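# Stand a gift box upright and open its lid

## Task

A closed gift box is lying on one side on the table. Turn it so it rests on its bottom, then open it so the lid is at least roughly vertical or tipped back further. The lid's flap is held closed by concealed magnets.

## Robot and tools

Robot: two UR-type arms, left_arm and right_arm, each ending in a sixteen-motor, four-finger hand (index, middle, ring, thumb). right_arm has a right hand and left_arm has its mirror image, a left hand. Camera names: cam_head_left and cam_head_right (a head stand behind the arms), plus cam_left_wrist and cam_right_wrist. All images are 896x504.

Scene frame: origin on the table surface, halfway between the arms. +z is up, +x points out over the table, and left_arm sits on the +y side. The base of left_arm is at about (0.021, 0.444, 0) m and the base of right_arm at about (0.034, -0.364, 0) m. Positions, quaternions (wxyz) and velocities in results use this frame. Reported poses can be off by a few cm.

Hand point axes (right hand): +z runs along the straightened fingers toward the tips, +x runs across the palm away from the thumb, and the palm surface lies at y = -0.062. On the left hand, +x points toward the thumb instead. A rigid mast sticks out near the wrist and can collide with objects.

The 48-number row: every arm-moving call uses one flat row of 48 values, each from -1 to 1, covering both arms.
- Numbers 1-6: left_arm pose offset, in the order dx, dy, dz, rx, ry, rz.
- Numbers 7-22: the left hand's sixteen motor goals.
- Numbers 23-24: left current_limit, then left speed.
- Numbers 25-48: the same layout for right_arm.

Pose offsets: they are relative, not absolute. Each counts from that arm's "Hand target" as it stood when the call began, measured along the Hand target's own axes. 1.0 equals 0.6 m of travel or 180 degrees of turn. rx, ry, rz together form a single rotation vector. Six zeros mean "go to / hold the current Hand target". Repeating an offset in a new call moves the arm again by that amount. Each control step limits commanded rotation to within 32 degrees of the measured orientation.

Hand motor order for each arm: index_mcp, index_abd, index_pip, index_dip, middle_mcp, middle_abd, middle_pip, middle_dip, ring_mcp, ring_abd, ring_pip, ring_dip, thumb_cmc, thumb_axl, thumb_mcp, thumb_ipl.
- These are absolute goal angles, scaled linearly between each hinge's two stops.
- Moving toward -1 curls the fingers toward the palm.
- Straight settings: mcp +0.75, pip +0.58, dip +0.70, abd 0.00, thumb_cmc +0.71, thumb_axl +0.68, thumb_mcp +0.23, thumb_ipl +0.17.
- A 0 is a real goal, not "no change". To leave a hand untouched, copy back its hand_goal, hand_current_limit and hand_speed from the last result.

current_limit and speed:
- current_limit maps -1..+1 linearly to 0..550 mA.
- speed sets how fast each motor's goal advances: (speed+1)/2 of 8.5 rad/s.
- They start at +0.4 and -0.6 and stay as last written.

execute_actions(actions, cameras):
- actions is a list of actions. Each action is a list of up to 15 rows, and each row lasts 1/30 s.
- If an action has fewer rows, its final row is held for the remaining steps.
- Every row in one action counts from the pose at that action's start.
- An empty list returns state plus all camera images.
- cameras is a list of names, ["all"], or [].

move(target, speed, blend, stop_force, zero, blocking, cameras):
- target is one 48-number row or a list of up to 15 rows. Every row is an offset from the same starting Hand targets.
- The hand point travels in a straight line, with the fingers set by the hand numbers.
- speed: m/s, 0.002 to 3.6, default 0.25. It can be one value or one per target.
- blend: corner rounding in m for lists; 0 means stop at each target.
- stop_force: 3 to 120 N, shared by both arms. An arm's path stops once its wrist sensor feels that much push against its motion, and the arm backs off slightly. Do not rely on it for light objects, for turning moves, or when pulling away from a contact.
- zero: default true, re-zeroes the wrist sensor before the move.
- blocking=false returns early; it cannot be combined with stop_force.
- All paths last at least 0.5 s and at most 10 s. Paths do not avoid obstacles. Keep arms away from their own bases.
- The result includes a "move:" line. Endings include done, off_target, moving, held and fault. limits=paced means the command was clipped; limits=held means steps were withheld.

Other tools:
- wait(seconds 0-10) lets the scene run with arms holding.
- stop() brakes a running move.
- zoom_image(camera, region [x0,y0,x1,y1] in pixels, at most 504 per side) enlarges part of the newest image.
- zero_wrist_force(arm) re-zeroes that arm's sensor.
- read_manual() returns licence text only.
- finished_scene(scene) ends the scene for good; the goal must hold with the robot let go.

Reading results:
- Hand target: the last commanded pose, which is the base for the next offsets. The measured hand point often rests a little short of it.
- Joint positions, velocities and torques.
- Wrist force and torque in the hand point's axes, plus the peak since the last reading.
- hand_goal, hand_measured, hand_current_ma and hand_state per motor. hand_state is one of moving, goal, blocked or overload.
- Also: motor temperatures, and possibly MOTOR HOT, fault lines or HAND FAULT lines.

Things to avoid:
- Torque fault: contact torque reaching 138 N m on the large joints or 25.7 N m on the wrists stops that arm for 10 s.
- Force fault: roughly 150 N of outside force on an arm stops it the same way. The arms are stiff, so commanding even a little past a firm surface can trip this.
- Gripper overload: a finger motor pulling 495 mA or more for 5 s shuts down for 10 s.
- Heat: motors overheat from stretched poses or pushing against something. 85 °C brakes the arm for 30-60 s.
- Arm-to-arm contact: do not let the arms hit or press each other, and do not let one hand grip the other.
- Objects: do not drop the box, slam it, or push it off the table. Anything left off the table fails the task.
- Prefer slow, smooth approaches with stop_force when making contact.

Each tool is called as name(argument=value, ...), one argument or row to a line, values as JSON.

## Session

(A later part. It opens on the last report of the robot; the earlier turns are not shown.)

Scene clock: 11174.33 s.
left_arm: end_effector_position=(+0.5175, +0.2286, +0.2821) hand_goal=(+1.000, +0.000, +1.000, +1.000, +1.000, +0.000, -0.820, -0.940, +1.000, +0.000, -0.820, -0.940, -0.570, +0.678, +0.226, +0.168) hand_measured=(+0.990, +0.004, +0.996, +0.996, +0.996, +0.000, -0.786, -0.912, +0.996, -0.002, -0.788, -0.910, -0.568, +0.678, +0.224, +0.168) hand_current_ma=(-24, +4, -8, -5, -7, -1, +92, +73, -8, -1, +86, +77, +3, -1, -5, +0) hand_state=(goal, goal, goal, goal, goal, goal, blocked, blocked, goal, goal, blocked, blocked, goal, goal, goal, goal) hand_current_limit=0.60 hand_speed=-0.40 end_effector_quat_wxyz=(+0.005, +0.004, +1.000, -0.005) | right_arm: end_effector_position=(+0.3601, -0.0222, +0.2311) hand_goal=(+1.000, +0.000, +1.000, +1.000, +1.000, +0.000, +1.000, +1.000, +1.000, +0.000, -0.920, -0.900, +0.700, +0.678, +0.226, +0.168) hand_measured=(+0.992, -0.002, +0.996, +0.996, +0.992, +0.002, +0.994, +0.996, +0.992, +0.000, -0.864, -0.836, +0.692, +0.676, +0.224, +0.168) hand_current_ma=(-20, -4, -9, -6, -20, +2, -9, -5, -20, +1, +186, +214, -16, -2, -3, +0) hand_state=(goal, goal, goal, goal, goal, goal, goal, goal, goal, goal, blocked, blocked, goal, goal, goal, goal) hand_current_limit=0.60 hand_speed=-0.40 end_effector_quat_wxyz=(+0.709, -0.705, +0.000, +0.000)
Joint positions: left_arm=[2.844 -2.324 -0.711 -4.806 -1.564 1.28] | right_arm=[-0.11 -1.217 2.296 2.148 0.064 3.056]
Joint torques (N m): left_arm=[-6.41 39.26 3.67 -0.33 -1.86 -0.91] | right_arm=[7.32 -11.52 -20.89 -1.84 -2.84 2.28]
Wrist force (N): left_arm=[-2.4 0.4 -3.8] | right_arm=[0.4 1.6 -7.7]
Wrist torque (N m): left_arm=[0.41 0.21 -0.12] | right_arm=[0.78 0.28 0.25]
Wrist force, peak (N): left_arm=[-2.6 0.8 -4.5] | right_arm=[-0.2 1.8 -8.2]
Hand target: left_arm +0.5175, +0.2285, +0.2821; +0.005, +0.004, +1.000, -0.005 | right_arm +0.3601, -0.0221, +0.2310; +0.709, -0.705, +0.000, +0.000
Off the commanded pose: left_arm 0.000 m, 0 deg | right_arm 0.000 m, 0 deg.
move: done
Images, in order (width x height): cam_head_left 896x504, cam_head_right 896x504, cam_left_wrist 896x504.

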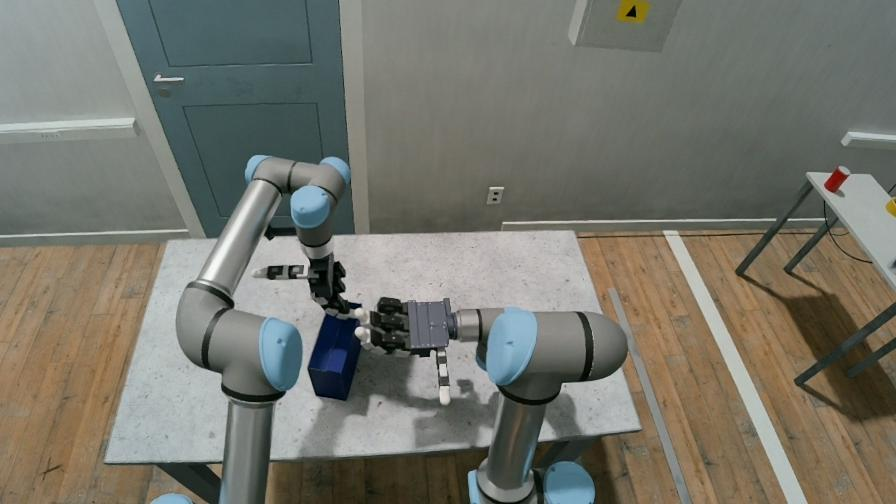

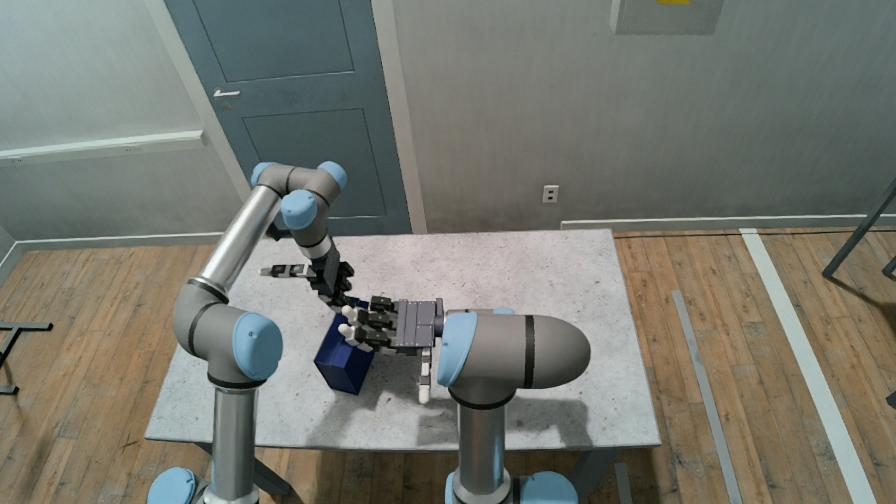

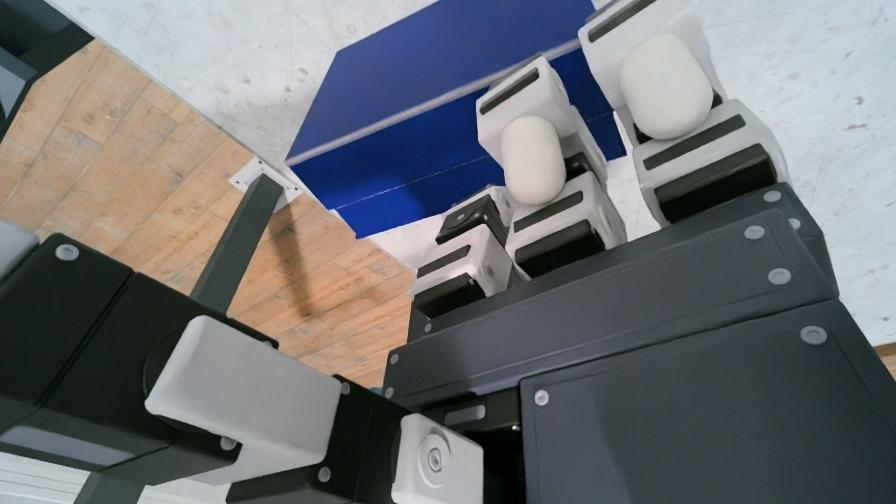

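execute_actions(
  actions=[],
)

Scene clock: 11209.13 s.
left_arm: end_effector_position=(+0.5175, +0.2285, +0.2821) hand_goal=(+1.000, +0.000, +1.000, +1.000, +1.000, +0.000, -0.820, -0.940, +1.000, +0.000, -0.820, -0.940, -0.570, +0.678, +0.226, +0.168) hand_measured=(+0.990, +0.004, +0.996, +0.996, +0.996, +0.000, -0.786, -0.912, +0.996, -0.002, -0.788, -0.910, -0.568, +0.678, +0.224, +0.168) hand_current_ma=(-24, +4, -8, -5, -7, -1, +92, +73, -8, -1, +86, +77, +3, -1, -5, +0) hand_state=(goal, goal, goal, goal, goal, goal, blocked, blocked, goal, goal, blocked, blocked, goal, goal, goal, goal) hand_current_limit=0.60 hand_speed=-0.40 end_effector_quat_wxyz=(+0.005, +0.004, +1.000, -0.005) | right_arm: end_effector_position=(+0.3601, -0.0221, +0.2310) hand_goal=(+1.000, +0.000, +1.000, +1.000, +1.000, +0.000, +1.000, +1.000, +1.000, +0.000, -0.920, -0.900, +0.700, +0.678, +0.226, +0.168) hand_measured=(+0.992, -0.002, +0.996, +0.996, +0.992, +0.002, +0.994, +0.996, +0.992, +0.000, -0.864, -0.836, +0.692, +0.676, +0.224, +0.168) hand_current_ma=(-20, -4, -9, -6, -20, +2, -9, -5, -20, +1, +186, +214, -16, -2, -3, +0) hand_state=(goal, goal, goal, goal, goal, goal, goal, goal, goal, goal, blocked, blocked, goal, goal, goal, goal) hand_current_limit=0.60 hand_speed=-0.40 end_effector_quat_wxyz=(+0.709, -0.705, +0.000, +0.000)
Joint positions: left_arm=[2.843 -2.324 -0.711 -4.806 -1.564 1.28] | right_arm=[-0.11 -1.217 2.296 2.147 0.064 3.057]
Joint velocities: within noise
Joint torques (N m): left_arm=[-5.93 39.67 5.01 -0.3 -1.72 -1.13] | right_arm=[6.65 -10.88 -21.13 -1.72 -2.9 2.42]
Motor temperatures (°C): left_arm=[24 31 25 30 33 28] | right_arm=[24 31 24 26 30 29]
Wrist force (N): left_arm=[-2.3 0.4 -3.8] | right_arm=[0.4 1.5 -7.5]
Wrist torque (N m): left_arm=[0.42 0.19 -0.11] | right_arm=[0.73 0.26 0.21]
Wrist force, peak (N): left_arm=[-2.6 0.4 -4.1] | right_arm=[0.4 1.5 -7.9]
Hand target: left_arm +0.5175, +0.2285, +0.2821; +0.005, +0.004, +1.000, -0.005 | right_arm +0.3601, -0.0221, +0.2310; +0.709, -0.705, +0.000, +0.000
Off the commanded pose: left_arm 0.000 m, 0 deg | right_arm 0.000 m, 0 deg.

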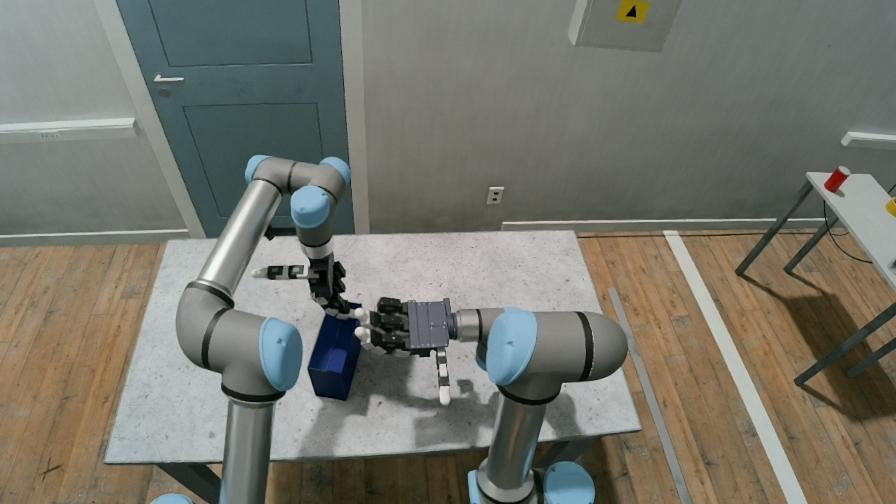

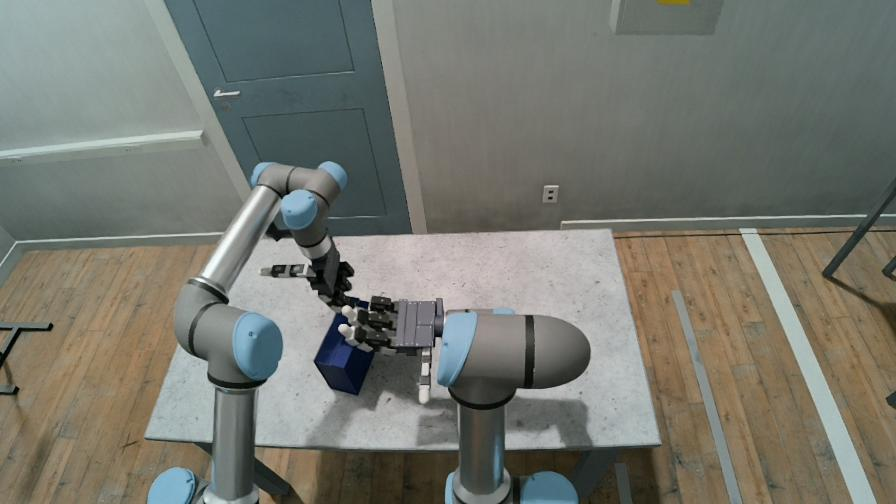

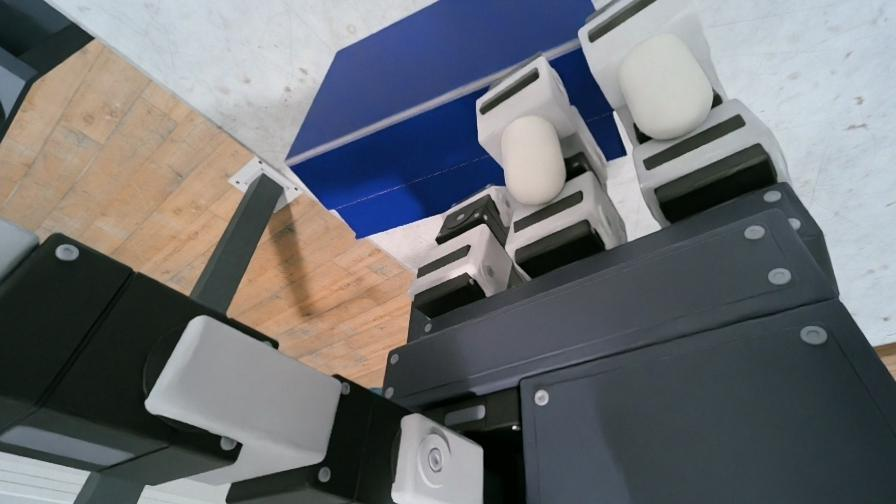

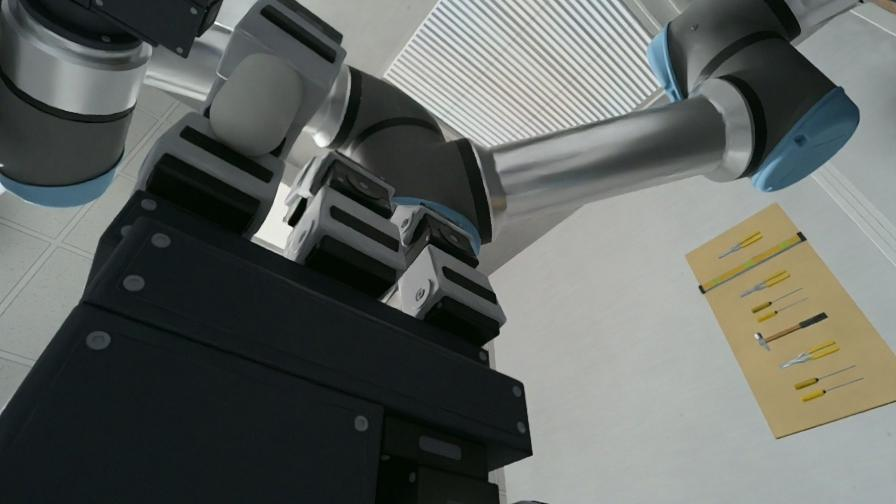

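zoom_image(
  camera="cam_head_left",
  region=[260, 240, 440, 410],
)

zoom_image(
  camera="cam_left_wrist",
  region=[260, 0, 763, 300],
)

Scaled by 2.800 from the camera's 896x504 image, which has a finer 1280x720 frame.

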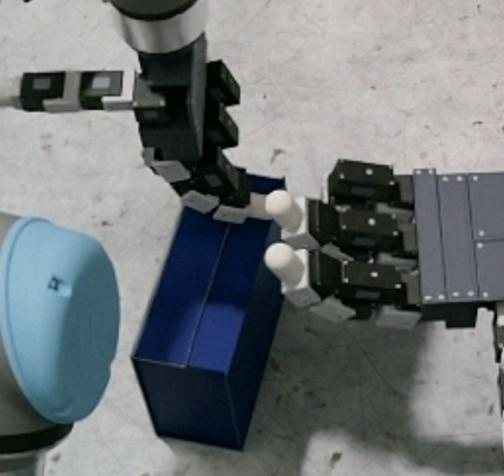

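Scaled by 1.002 from the camera's 896x504 image, which has a finer 1280x720 frame.

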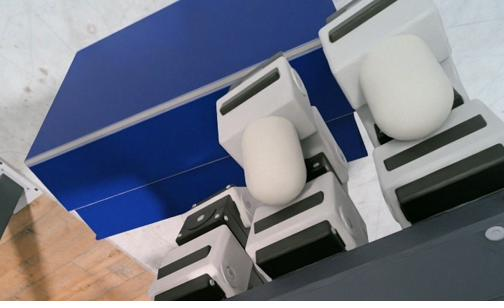

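move(
  target=[0,0,0.09,0,0,0,1,0,1,1,1,0,-0.82,-0.94,1,0,-0.82,-0.94,-0.57,0.678,0.226,0.168,0.6,-0.4,0,0,0,0,0,0,1,0,1,1,1,0,1,1,1,0,-0.92,-0.9,0.7,0.678,0.226,0.168,0.6,-0.4],
  speed=0.015,
  stop_force=12,
  cameras=["cam_head_left","cam_left_wrist"],
)

zoom_image(
  camera="cam_head_left",
  region=[260, 240, 440, 410],
)

Scene clock: 11229.47 s.
left_arm: end_effector_position=(+0.5178, +0.2282, +0.2469) hand_goal=(+1.000, +0.000, +1.000, +1.000, +1.000, +0.000, -0.820, -0.940, +1.000, +0.000, -0.820, -0.940, -0.570, +0.678, +0.226, +0.168) hand_measured=(+1.002, +0.004, +1.002, +1.000, +0.996, +0.000, -0.786, -0.912, +0.996, -0.002, -0.788, -0.910, -0.568, +0.678, +0.224, +0.168) hand_current_ma=(+2, +4, +1, +1, -7, -1, +92, +73, -8, -1, +86, +77, +3, -1, -5, +0) hand_state=(goal, goal, goal, goal, goal, goal, blocked, blocked, goal, goal, blocked, blocked, goal, goal, goal, goal) hand_current_limit=0.60 hand_speed=-0.40 end_effector_quat_wxyz=(+0.005, +0.004, +1.000, -0.005) | right_arm: end_effector_position=(+0.3601, -0.0221, +0.2310) hand_goal=(+1.000, +0.000, +1.000, +1.000, +1.000, +0.000, +1.000, +1.000, +1.000, +0.000, -0.920, -0.900, +0.700, +0.678, +0.226, +0.168) hand_measured=(+0.992, -0.002, +0.996, +0.996, +0.992, +0.002, +0.994, +0.996, +0.992, +0.000, -0.864, -0.836, +0.692, +0.676, +0.224, +0.168) hand_current_ma=(-20, -4, -9, -6, -20, +2, -9, -5, -20, +1, +186, +214, -16, -2, -3, +0) hand_state=(goal, goal, goal, goal, goal, goal, goal, goal, goal, goal, blocked, blocked, goal, goal, goal, goal) hand_current_limit=0.60 hand_speed=-0.40 end_effector_quat_wxyz=(+0.709, -0.705, +0.000, +0.000)
Joint positions: left_arm=[2.843 -2.319 -0.81 -4.712 -1.564 1.28] | right_arm=[-0.11 -1.217 2.296 2.147 0.064 3.057]
Joint torques (N m): left_arm=[-2.6 36.93 24.74 -3.41 -1.62 -0.67] | right_arm=[7.27 -11.43 -20.74 -1.63 -2.84 2.33]
Wrist force (N): left_arm=[-2.2 1.0 -14.6] | right_arm=[0.4 1.6 -7.5]
Wrist torque (N m): left_arm=[1.96 0.44 -0.07] | right_arm=[0.75 0.26 0.22]
Wrist force, peak (N): left_arm=[-2.3 0.8 -21.1] | right_arm=[0.2 1.6 -7.9]
Hand target: left_arm +0.5178, +0.2282, +0.2469; +0.005, +0.004, +1.000, -0.005 (not the last commanded pose) | right_arm +0.3601, -0.0221, +0.2310; +0.709, -0.705, +0.000, +0.000
Off the commanded pose: left_arm 0.019 m, 0 deg | right_arm 0.000 m, 0 deg.
move: contact (left_arm)
Images, in order (width x height): cam_head_left 896x504, cam_left_wrist 896x504.

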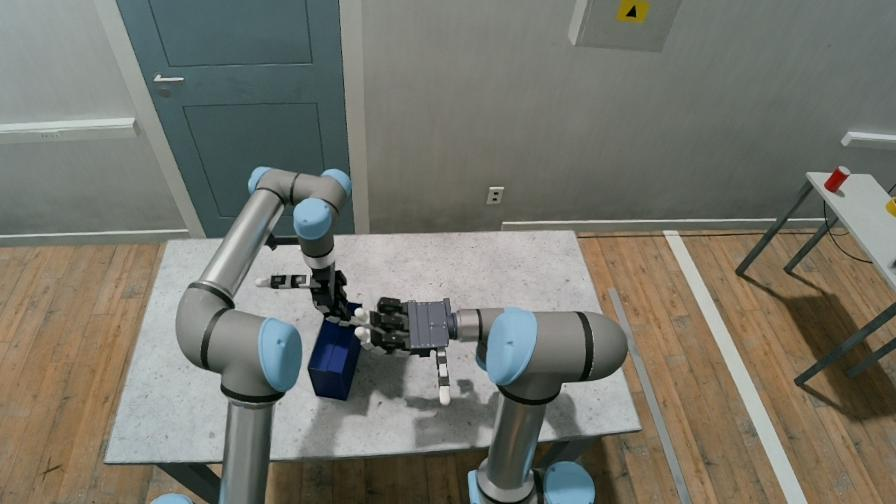

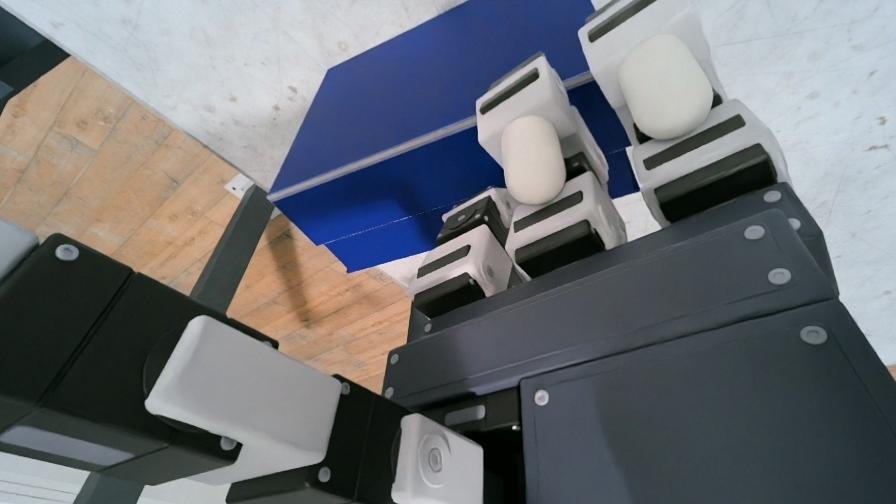

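Scaled by 2.800 from the camera's 896x504 image, which has a finer 1280x720 frame.

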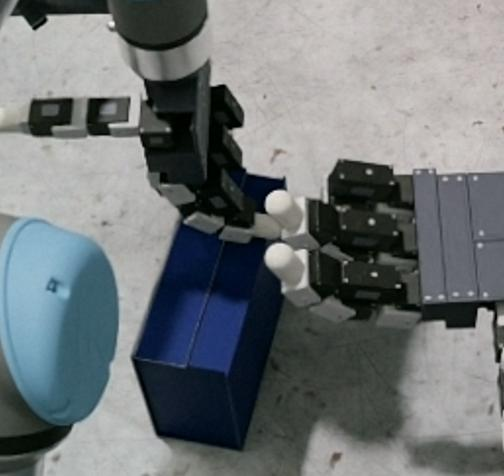

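move(
  target=[
    [0,0,0,0,0,0,1,0,1,1,1,0,-0.82,-0.94,1,0,-0.82,-0.94,-0.57,0.678,0.226,0.168,0.6,-0.4,0,0,0.065,0,0,0,1,0,1,1,1,0,1,1,1,0,-0.92,-0.9,0.7,0.678,0.226,0.168,0.6,-0.4],
    [0,0,0,0,0,0,1,0,1,1,1,0,-0.82,-0.94,1,0,-0.82,-0.94,-0.57,0.678,0.226,0.168,0.6,-0.4,0,0.06,0.065,0,0,0,1,0,1,1,1,0,1,1,1,0,-0.92,-0.9,0.7,0.678,0.226,0.168,0.6,-0.4],
  ],
  speed=[0.04,0.012],
  stop_force=5,
  cameras=["cam_head_left","cam_head_right"],
)

zoom_image(
  camera="cam_head_left",
  region=[280, 260, 420, 390],
)

zoom_image(
  camera="cam_head_right",
  region=[280, 260, 420, 390],
)

Scene clock: 11256.37 s.
left_arm: end_effector_position=(+0.5178, +0.2282, +0.2469) hand_goal=(+1.000, +0.000, +1.000, +1.000, +1.000, +0.000, -0.820, -0.940, +1.000, +0.000, -0.820, -0.940, -0.570, +0.678, +0.226, +0.168) hand_measured=(+1.002, +0.004, +1.002, +1.000, +0.996, +0.000, -0.786, -0.912, +0.996, -0.002, -0.788, -0.910, -0.568, +0.678, +0.224, +0.168) hand_current_ma=(+2, +4, +1, +1, -7, -1, +92, +73, -8, -1, +86, +77, +3, -1, -5, +0) hand_state=(goal, goal, goal, goal, goal, goal, blocked, blocked, goal, goal, blocked, blocked, goal, goal, goal, goal) hand_current_limit=0.60 hand_speed=-0.40 end_effector_quat_wxyz=(+0.005, +0.004, +1.000, -0.005) | right_arm: end_effector_position=(+0.3601, +0.0171, +0.1952) hand_goal=(+1.000, +0.000, +1.000, +1.000, +1.000, +0.000, +1.000, +1.000, +1.000, +0.000, -0.920, -0.900, +0.700, +0.678, +0.226, +0.168) hand_measured=(+0.992, -0.002, +0.996, +0.996, +0.992, +0.002, +0.994, +0.996, +0.992, +0.000, -0.864, -0.836, +0.692, +0.676, +0.224, +0.168) hand_current_ma=(-20, -4, -9, -6, -20, +2, -9, -5, -20, +1, +186, +214, -16, -2, -3, +0) hand_state=(goal, goal, goal, goal, goal, goal, goal, goal, goal, goal, blocked, blocked, goal, goal, goal, goal) hand_current_limit=0.60 hand_speed=-0.40 end_effector_quat_wxyz=(+0.709, -0.705, +0.000, +0.000)
Joint positions: left_arm=[2.843 -2.319 -0.81 -4.712 -1.564 1.28] | right_arm=[0.003 -1.075 2.215 1.895 -0.049 3.248]
Joint torques (N m): left_arm=[6.37 33.15 23.37 -1.75 -1.11 1.48] | right_arm=[-6.56 -15.12 -19.14 -1.43 2.79 2.19]
Wrist force (N): left_arm=[-2.2 1.2 -14.0] | right_arm=[-0.1 1.6 -7.7]
Wrist torque (N m): left_arm=[2.03 0.47 -0.09] | right_arm=[0.71 0.33 0.07]
Wrist force, peak (N): left_arm=[-2.0 1.0 -15.4] | right_arm=[0.5 1.4 -8.1]
Hand target: left_arm +0.5178, +0.2282, +0.2469; +0.005, +0.004, +1.000, -0.005 | right_arm +0.3601, +0.0171, +0.1952; +0.709, -0.705, +0.000, +0.000
Off the commanded pose: left_arm 0.000 m, 0 deg | right_arm 0.000 m, 0 deg.
move: done
Images, in order (width x height): cam_head_left 896x504, cam_head_right 896x504.

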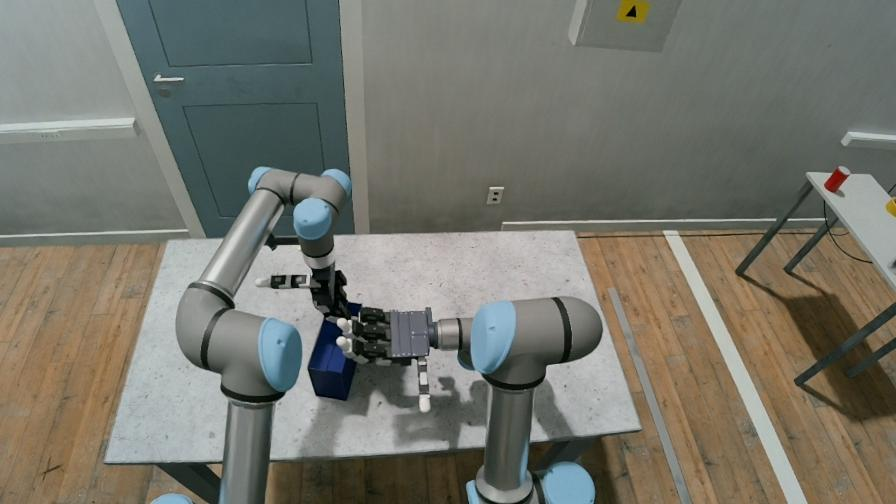

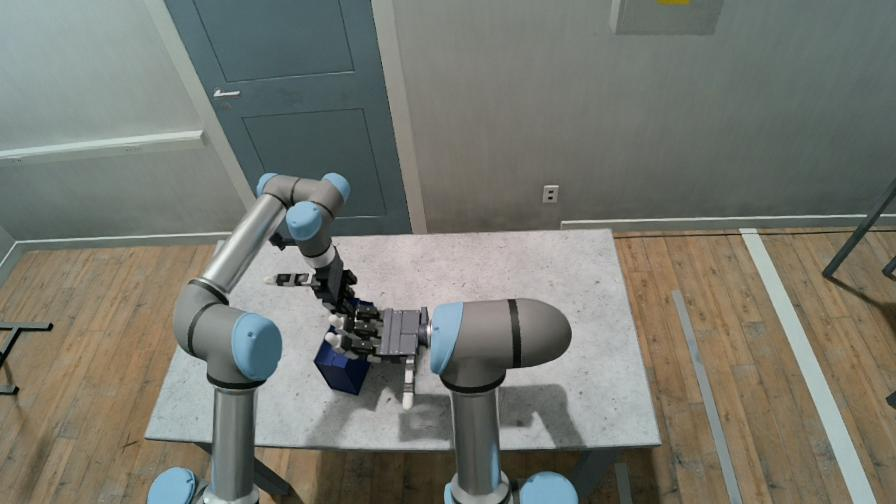

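Scaled by 3.600 from the camera's 896x504 image, which has a finer 1280x720 frame.

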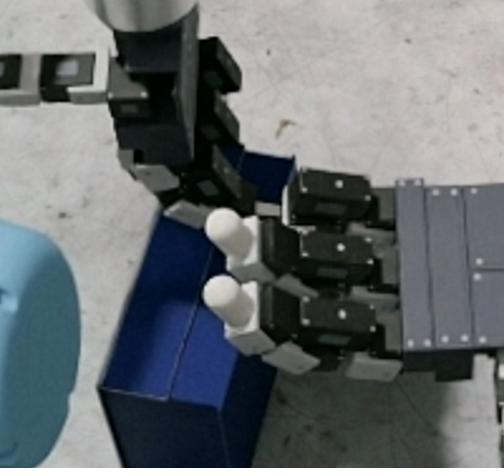

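Scaled by 3.600 from the camera's 896x504 image, which has a finer 1280x720 frame.

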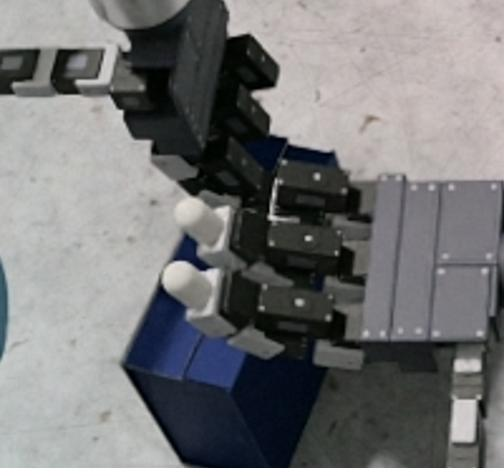

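move(
  target=[0,0,0,0,0,0,1,0,1,1,1,0,-0.82,-0.94,1,0,-0.82,-0.94,-0.57,0.678,0.226,0.168,0.6,-0.4,0,0,0.05,0,0,0,1,0,1,1,1,0,1,1,1,0,-0.92,-0.9,0.7,0.678,0.226,0.168,0.6,-0.4],
  speed=0.01,
  stop_force=4,
  cameras=["cam_left_wrist"],
)

Scene clock: 11285.27 s.
left_arm: end_effector_position=(+0.5178, +0.2282, +0.2469) hand_goal=(+1.000, +0.000, +1.000, +1.000, +1.000, +0.000, -0.820, -0.940, +1.000, +0.000, -0.820, -0.940, -0.570, +0.678, +0.226, +0.168) hand_measured=(+1.002, +0.004, +1.002, +1.000, +0.996, +0.000, -0.786, -0.912, +0.996, -0.002, -0.788, -0.910, -0.568, +0.678, +0.224, +0.168) hand_current_ma=(+2, +4, +1, +1, -7, -1, +92, +73, -8, -1, +86, +77, +3, -1, -5, +0) hand_state=(goal, goal, goal, goal, goal, goal, blocked, blocked, goal, goal, blocked, blocked, goal, goal, goal, goal) hand_current_limit=0.60 hand_speed=-0.40 end_effector_quat_wxyz=(+0.005, +0.004, +1.000, -0.005) | right_arm: end_effector_position=(+0.3601, +0.0471, +0.1954) hand_goal=(+1.000, +0.000, +1.000, +1.000, +1.000, +0.000, +1.000, +1.000, +1.000, +0.000, -0.920, -0.900, +0.700, +0.678, +0.226, +0.168) hand_measured=(+0.992, -0.002, +0.996, +0.996, +0.992, +0.002, +0.994, +0.996, +0.992, +0.000, -0.864, -0.836, +0.692, +0.676, +0.224, +0.168) hand_current_ma=(-20, -4, -9, -6, -20, +2, -9, -5, -20, +1, +186, +214, -16, -2, -3, +0) hand_state=(goal, goal, goal, goal, goal, goal, goal, goal, goal, goal, blocked, blocked, goal, goal, goal, goal) hand_current_limit=0.60 hand_speed=-0.40 end_effector_quat_wxyz=(+0.709, -0.705, +0.000, +0.000)
Joint positions: left_arm=[2.843 -2.319 -0.81 -4.712 -1.564 1.28] | right_arm=[0.085 -1.065 2.195 1.97 -0.132 3.183]
Joint torques (N m): left_arm=[6.07 32.75 24.61 -0.69 -1.38 1.33] | right_arm=[6.85 -18.86 -19.08 1.94 -3.19 -1.74]
Wrist force (N): left_arm=[-2.1 0.9 -14.6] | right_arm=[0.3 1.6 -7.5]
Wrist torque (N m): left_arm=[1.99 0.45 -0.07] | right_arm=[0.79 0.28 0.28]
Wrist force, peak (N): left_arm=[-2.3 0.9 -15.3] | right_arm=[0.1 1.9 -8.0]
Hand target: left_arm +0.5178, +0.2282, +0.2469; +0.005, +0.004, +1.000, -0.005 | right_arm +0.3601, +0.0471, +0.1954; +0.709, -0.705, +0.000, +0.000
Off the commanded pose: left_arm 0.000 m, 0 deg | right_arm 0.000 m, 0 deg.
move: done
Images, in order (width x height): cam_left_wrist 896x504.

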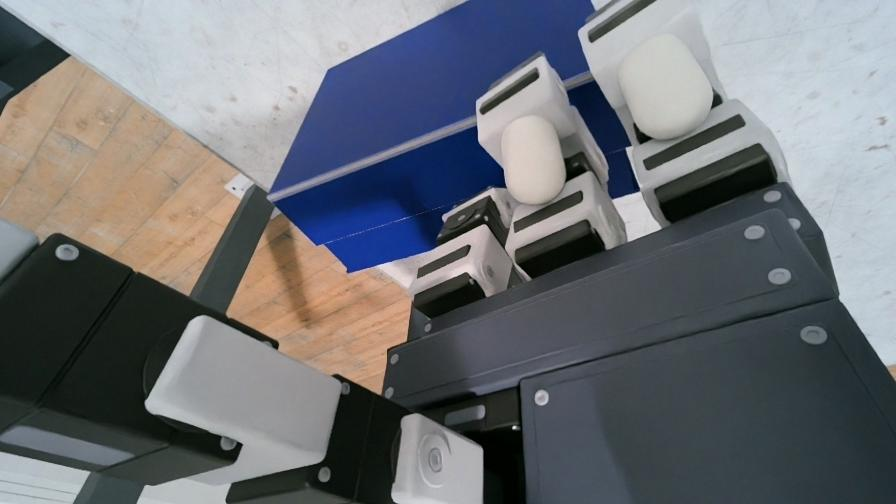

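execute_actions(
  actions=[],
)

zoom_image(
  camera="cam_head_left",
  region=[280, 260, 420, 390],
)

zoom_image(
  camera="cam_head_right",
  region=[280, 260, 420, 390],
)

Scene clock: 11293.40 s.
left_arm: end_effector_position=(+0.5178, +0.2282, +0.2469) hand_goal=(+1.000, +0.000, +1.000, +1.000, +1.000, +0.000, -0.820, -0.940, +1.000, +0.000, -0.820, -0.940, -0.570, +0.678, +0.226, +0.168) hand_measured=(+1.002, +0.004, +1.002, +1.000, +0.996, +0.000, -0.786, -0.912, +0.996, -0.002, -0.788, -0.910, -0.568, +0.678, +0.224, +0.168) hand_current_ma=(+2, +4, +1, +1, -7, -1, +92, +73, -8, -1, +86, +77, +3, -1, -5, +0) hand_state=(goal, goal, goal, goal, goal, goal, blocked, blocked, goal, goal, blocked, blocked, goal, goal, goal, goal) hand_current_limit=0.60 hand_speed=-0.40 end_effector_quat_wxyz=(+0.005, +0.004, +1.000, -0.005) | right_arm: end_effector_position=(+0.3601, +0.0471, +0.1954) hand_goal=(+1.000, +0.000, +1.000, +1.000, +1.000, +0.000, +1.000, +1.000, +1.000, +0.000, -0.920, -0.900, +0.700, +0.678, +0.226, +0.168) hand_measured=(+0.992, -0.002, +0.996, +0.996, +0.992, +0.002, +0.994, +0.996, +0.992, +0.000, -0.864, -0.836, +0.692, +0.676, +0.224, +0.168) hand_current_ma=(-20, -4, -9, -6, -20, +2, -9, -5, -20, +1, +186, +214, -16, -2, -3, +0) hand_state=(goal, goal, goal, goal, goal, goal, goal, goal, goal, goal, blocked, blocked, goal, goal, goal, goal) hand_current_limit=0.60 hand_speed=-0.40 end_effector_quat_wxyz=(+0.709, -0.705, +0.000, +0.000)
Joint positions: left_arm=[2.843 -2.319 -0.81 -4.712 -1.564 1.28] | right_arm=[0.085 -1.065 2.195 1.97 -0.132 3.183]
Joint velocities: within noise
Joint torques (N m): left_arm=[7.09 32.24 22.69 -0.05 -1.28 1.56] | right_arm=[7.1 -35.97 -7.86 2 -3.11 -1.73]
Motor temperatures (°C): left_arm=[24 31 25 30 33 28] | right_arm=[24 31 24 26 30 29]
Wrist force (N): left_arm=[-2.3 1.3 -14.0] | right_arm=[0.3 1.8 -7.4]
Wrist torque (N m): left_arm=[2.06 0.47 -0.09] | right_arm=[0.79 0.27 0.28]
Wrist force, peak (N): left_arm=[-2.2 0.8 -15.3] | right_arm=[0.3 1.4 -7.9]
Hand target: left_arm +0.5178, +0.2282, +0.2469; +0.005, +0.004, +1.000, -0.005 | right_arm +0.3601, +0.0471, +0.1954; +0.709, -0.705, +0.000, +0.000
Off the commanded pose: left_arm 0.000 m, 0 deg | right_arm 0.000 m, 0 deg.

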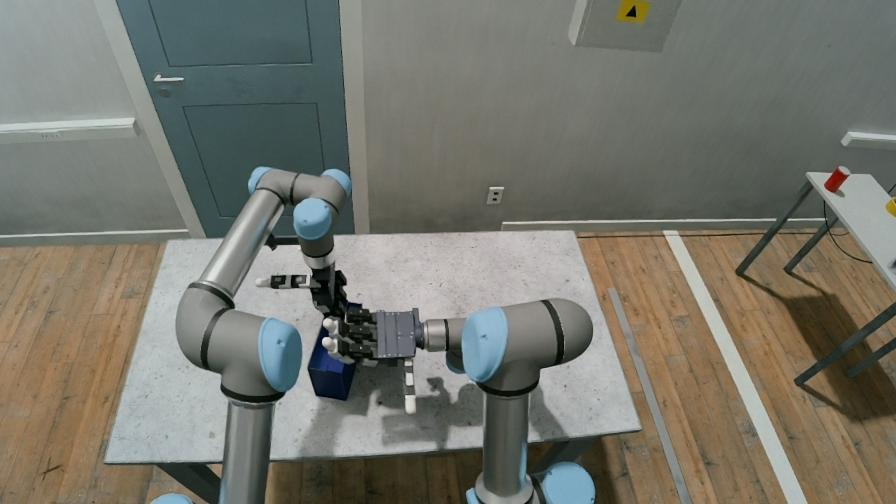

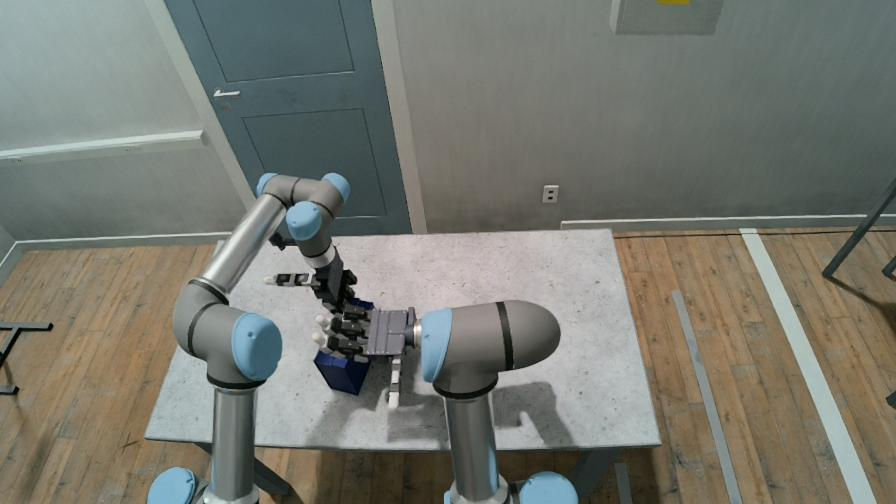

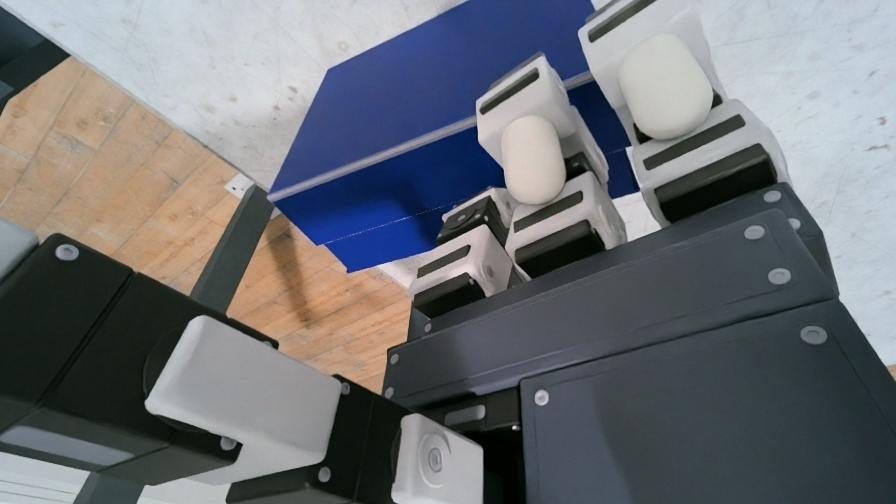

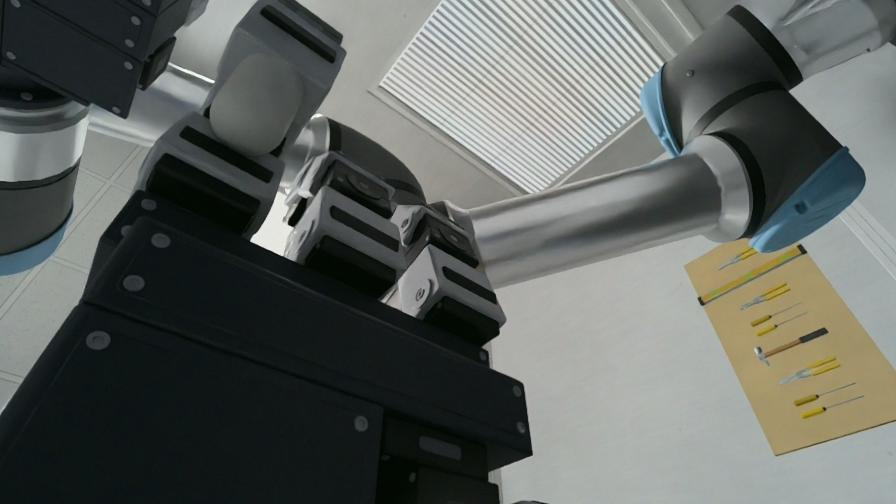

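Scaled by 3.600 from the camera's 896x504 image, which has a finer 1280x720 frame.

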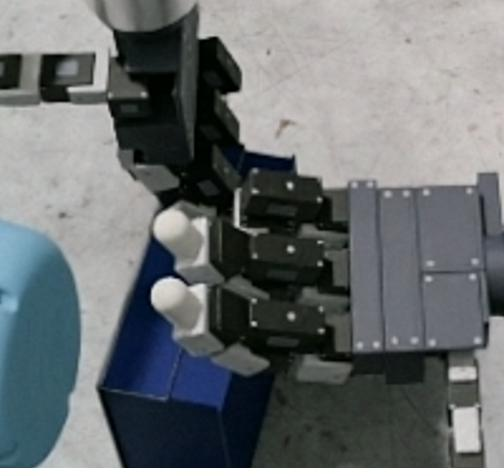

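Scaled by 3.600 from the camera's 896x504 image, which has a finer 1280x720 frame.

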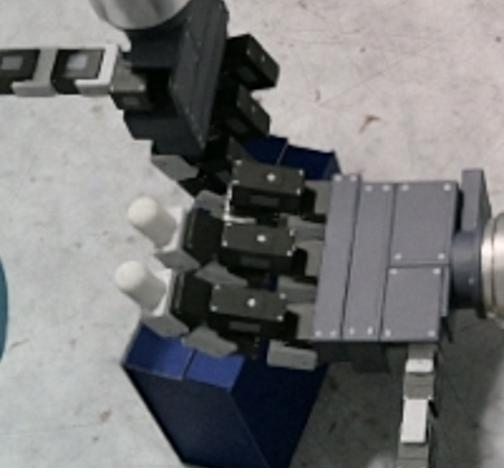

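move(
  target=[
    [0,0,0,0,0,0,1,0,1,1,1,0,-0.82,-0.94,1,0,-0.82,-0.94,-0.57,0.678,0.226,0.168,0.6,-0.4,0,0,-0.045,0,0,0,1,0,1,1,1,0,1,1,1,0,-0.92,-0.9,0.7,0.678,0.226,0.168,0.6,-0.4],
    [0,0,0,0,0,0,1,0,1,1,1,0,-0.82,-0.94,1,0,-0.82,-0.94,-0.57,0.678,0.226,0.168,0.6,-0.4,0,0.16,-0.045,0,0,0,1,0,1,1,1,0,1,1,1,0,-0.92,-0.9,0.7,0.678,0.226,0.168,0.6,-0.4],
  ],
  speed=[0.04,0.02],
  stop_force=5,
  cameras=["cam_head_left","cam_head_right"],
)

zoom_image(
  camera="cam_head_left",
  region=[280, 260, 420, 390],
)

zoom_image(
  camera="cam_head_right",
  region=[280, 260, 420, 390],
)

Scene clock: 11319.27 s.
left_arm: end_effector_position=(+0.5178, +0.2282, +0.2469) hand_goal=(+1.000, +0.000, +1.000, +1.000, +1.000, +0.000, -0.820, -0.940, +1.000, +0.000, -0.820, -0.940, -0.570, +0.678, +0.226, +0.168) hand_measured=(+1.002, +0.004, +1.002, +1.000, +0.996, +0.000, -0.786, -0.912, +0.996, -0.002, -0.788, -0.910, -0.568, +0.678, +0.224, +0.168) hand_current_ma=(+2, +4, +1, +1, -7, -1, +92, +73, -8, -1, +86, +77, +3, -1, -5, +0) hand_state=(goal, goal, goal, goal, goal, goal, blocked, blocked, goal, goal, blocked, blocked, goal, goal, goal, goal) hand_current_limit=0.60 hand_speed=-0.40 end_effector_quat_wxyz=(+0.005, +0.004, +1.000, -0.005) | right_arm: end_effector_position=(+0.3601, +0.0206, +0.0993) hand_goal=(+1.000, +0.000, +1.000, +1.000, +1.000, +0.000, +1.000, +1.000, +1.000, +0.000, -0.920, -0.900, +0.700, +0.678, +0.226, +0.168) hand_measured=(+0.992, -0.002, +0.996, +0.996, +0.992, +0.002, +0.994, +0.996, +0.992, +0.000, -0.864, -0.836, +0.692, +0.676, +0.224, +0.168) hand_current_ma=(-20, -4, -9, -6, -20, +2, -9, -5, -20, +1, +186, +214, -16, -2, -3, +0) hand_state=(goal, goal, goal, goal, goal, goal, goal, goal, goal, goal, blocked, blocked, goal, goal, goal, goal) hand_current_limit=0.60 hand_speed=-0.40 end_effector_quat_wxyz=(+0.709, -0.705, +0.000, +0.000)
Joint positions: left_arm=[2.843 -2.319 -0.81 -4.712 -1.564 1.28] | right_arm=[0.013 -0.806 2.193 1.665 -0.059 3.232]
Joint torques (N m): left_arm=[6.38 33.04 21.15 1.08 -1.04 1.65] | right_arm=[-3.37 -19.3 -14.52 -1.45 1.63 2.21]
Wrist force (N): left_arm=[-2.2 1.3 -15.1] | right_arm=[0.2 1.7 -7.4]
Wrist torque (N m): left_arm=[2.07 0.45 -0.08] | right_arm=[0.73 0.28 0.03]
Wrist force, peak (N): left_arm=[-2.4 0.9 -15.3] | right_arm=[0.1 1.8 -8.0]
Hand target: left_arm +0.5178, +0.2282, +0.2469; +0.005, +0.004, +1.000, -0.005 | right_arm +0.3601, +0.0206, +0.0993; +0.709, -0.705, +0.000, +0.000
Off the commanded pose: left_arm 0.000 m, 0 deg | right_arm 0.000 m, 0 deg.
move: done
Images, in order (width x height): cam_head_left 896x504, cam_head_right 896x504.

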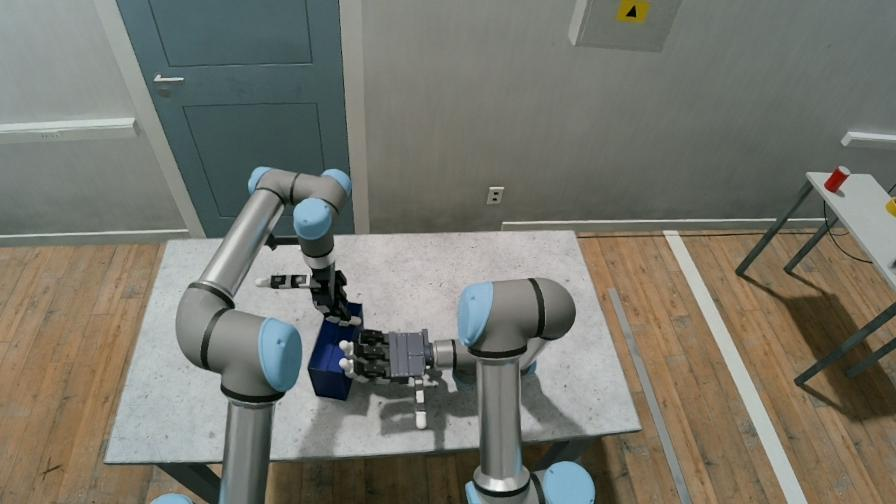

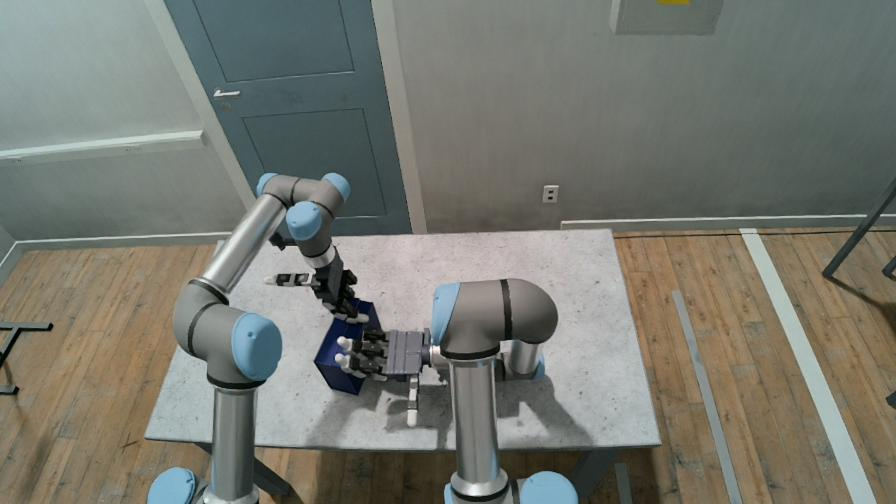

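Scaled by 3.600 from the camera's 896x504 image, which has a finer 1280x720 frame.

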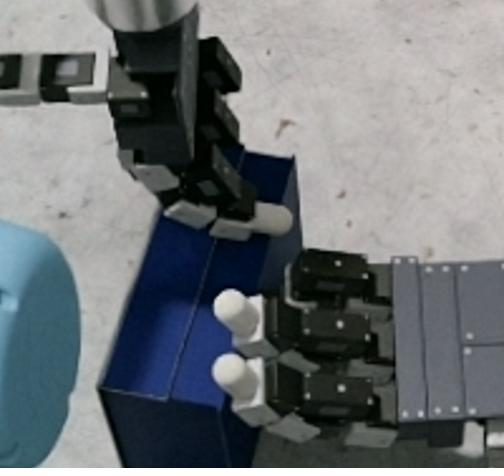

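Scaled by 3.600 from the camera's 896x504 image, which has a finer 1280x720 frame.

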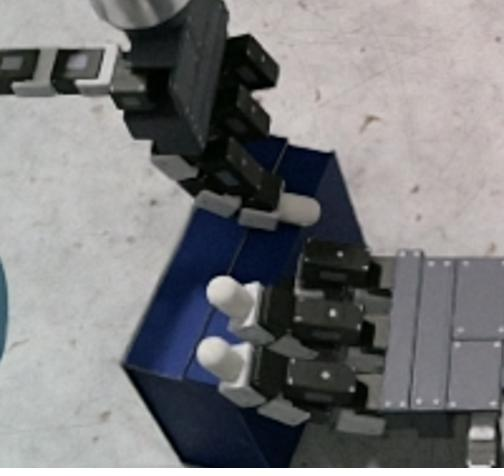

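move(
  target=[0,0,0,0,0,0,1,0,1,1,1,0,-0.82,-0.94,1,0,-0.82,-0.94,-0.57,0.678,0.226,0.168,0.6,-0.4,0,0,0.05,0,0,0,1,0,1,1,1,0,1,1,1,0,-0.92,-0.9,0.7,0.678,0.226,0.168,0.6,-0.4],
  speed=0.01,
  stop_force=3,
)

Scene clock: 11331.23 s.
left_arm: end_effector_position=(+0.5178, +0.2282, +0.2469) hand_goal=(+1.000, +0.000, +1.000, +1.000, +1.000, +0.000, -0.820, -0.940, +1.000, +0.000, -0.820, -0.940, -0.570, +0.678, +0.226, +0.168) hand_measured=(+1.000, +0.002, +1.002, +1.000, +0.996, +0.000, -0.786, -0.912, +0.996, -0.002, -0.788, -0.910, -0.568, +0.678, +0.224, +0.168) hand_current_ma=(+1, +3, +1, +1, -7, -1, +92, +73, -8, -1, +86, +77, +3, -1, -5, +0) hand_state=(goal, goal, goal, goal, goal, goal, blocked, blocked, goal, goal, blocked, blocked, goal, goal, goal, goal) hand_current_limit=0.60 hand_speed=-0.40 end_effector_quat_wxyz=(+0.005, +0.004, +1.000, -0.005) | right_arm: end_effector_position=(+0.3601, +0.0234, +0.0992) hand_goal=(+1.000, +0.000, +1.000, +1.000, +1.000, +0.000, +1.000, +1.000, +1.000, +0.000, -0.920, -0.900, +0.700, +0.678, +0.226, +0.168) hand_measured=(+0.992, -0.002, +0.996, +0.996, +0.992, +0.002, +0.994, +0.996, +0.992, +0.000, -0.864, -0.836, +0.692, +0.676, +0.224, +0.168) hand_current_ma=(-20, -4, -9, -6, -20, +2, -9, -5, -20, -1, +186, +218, -16, -2, -3, +0) hand_state=(goal, goal, goal, goal, goal, goal, goal, goal, goal, goal, blocked, blocked, goal, goal, goal, goal) hand_current_limit=0.60 hand_speed=-0.40 end_effector_quat_wxyz=(+0.709, -0.705, +0.000, +0.000)
Joint positions: left_arm=[2.843 -2.319 -0.81 -4.712 -1.564 1.28] | right_arm=[0.02 -0.806 2.191 1.671 -0.067 3.227]
Joint torques (N m): left_arm=[2.02 32.97 21.72 0.89 -0.99 1.46] | right_arm=[-5.48 -43.27 3.62 -1.43 2.75 2.37]
Wrist force (N): left_arm=[-1.7 2.6 -15.5] | right_arm=[0.3 0.9 -9.2]
Wrist torque (N m): left_arm=[1.97 0.47 0.02] | right_arm=[0.88 0.40 0.12]
Wrist force, peak (N): left_arm=[-2.4 4.4 -16.0] | right_arm=[0.6 0.4 -12.2]
Hand target: left_arm +0.5178, +0.2282, +0.2469; +0.005, +0.004, +1.000, -0.005 | right_arm +0.3601, +0.0234, +0.0993; +0.709, -0.705, +0.000, +0.000 (not the last commanded pose)
Off the commanded pose: left_arm 0.000 m, 0 deg | right_arm 0.027 m, 0 deg.
move: contact (right_arm)


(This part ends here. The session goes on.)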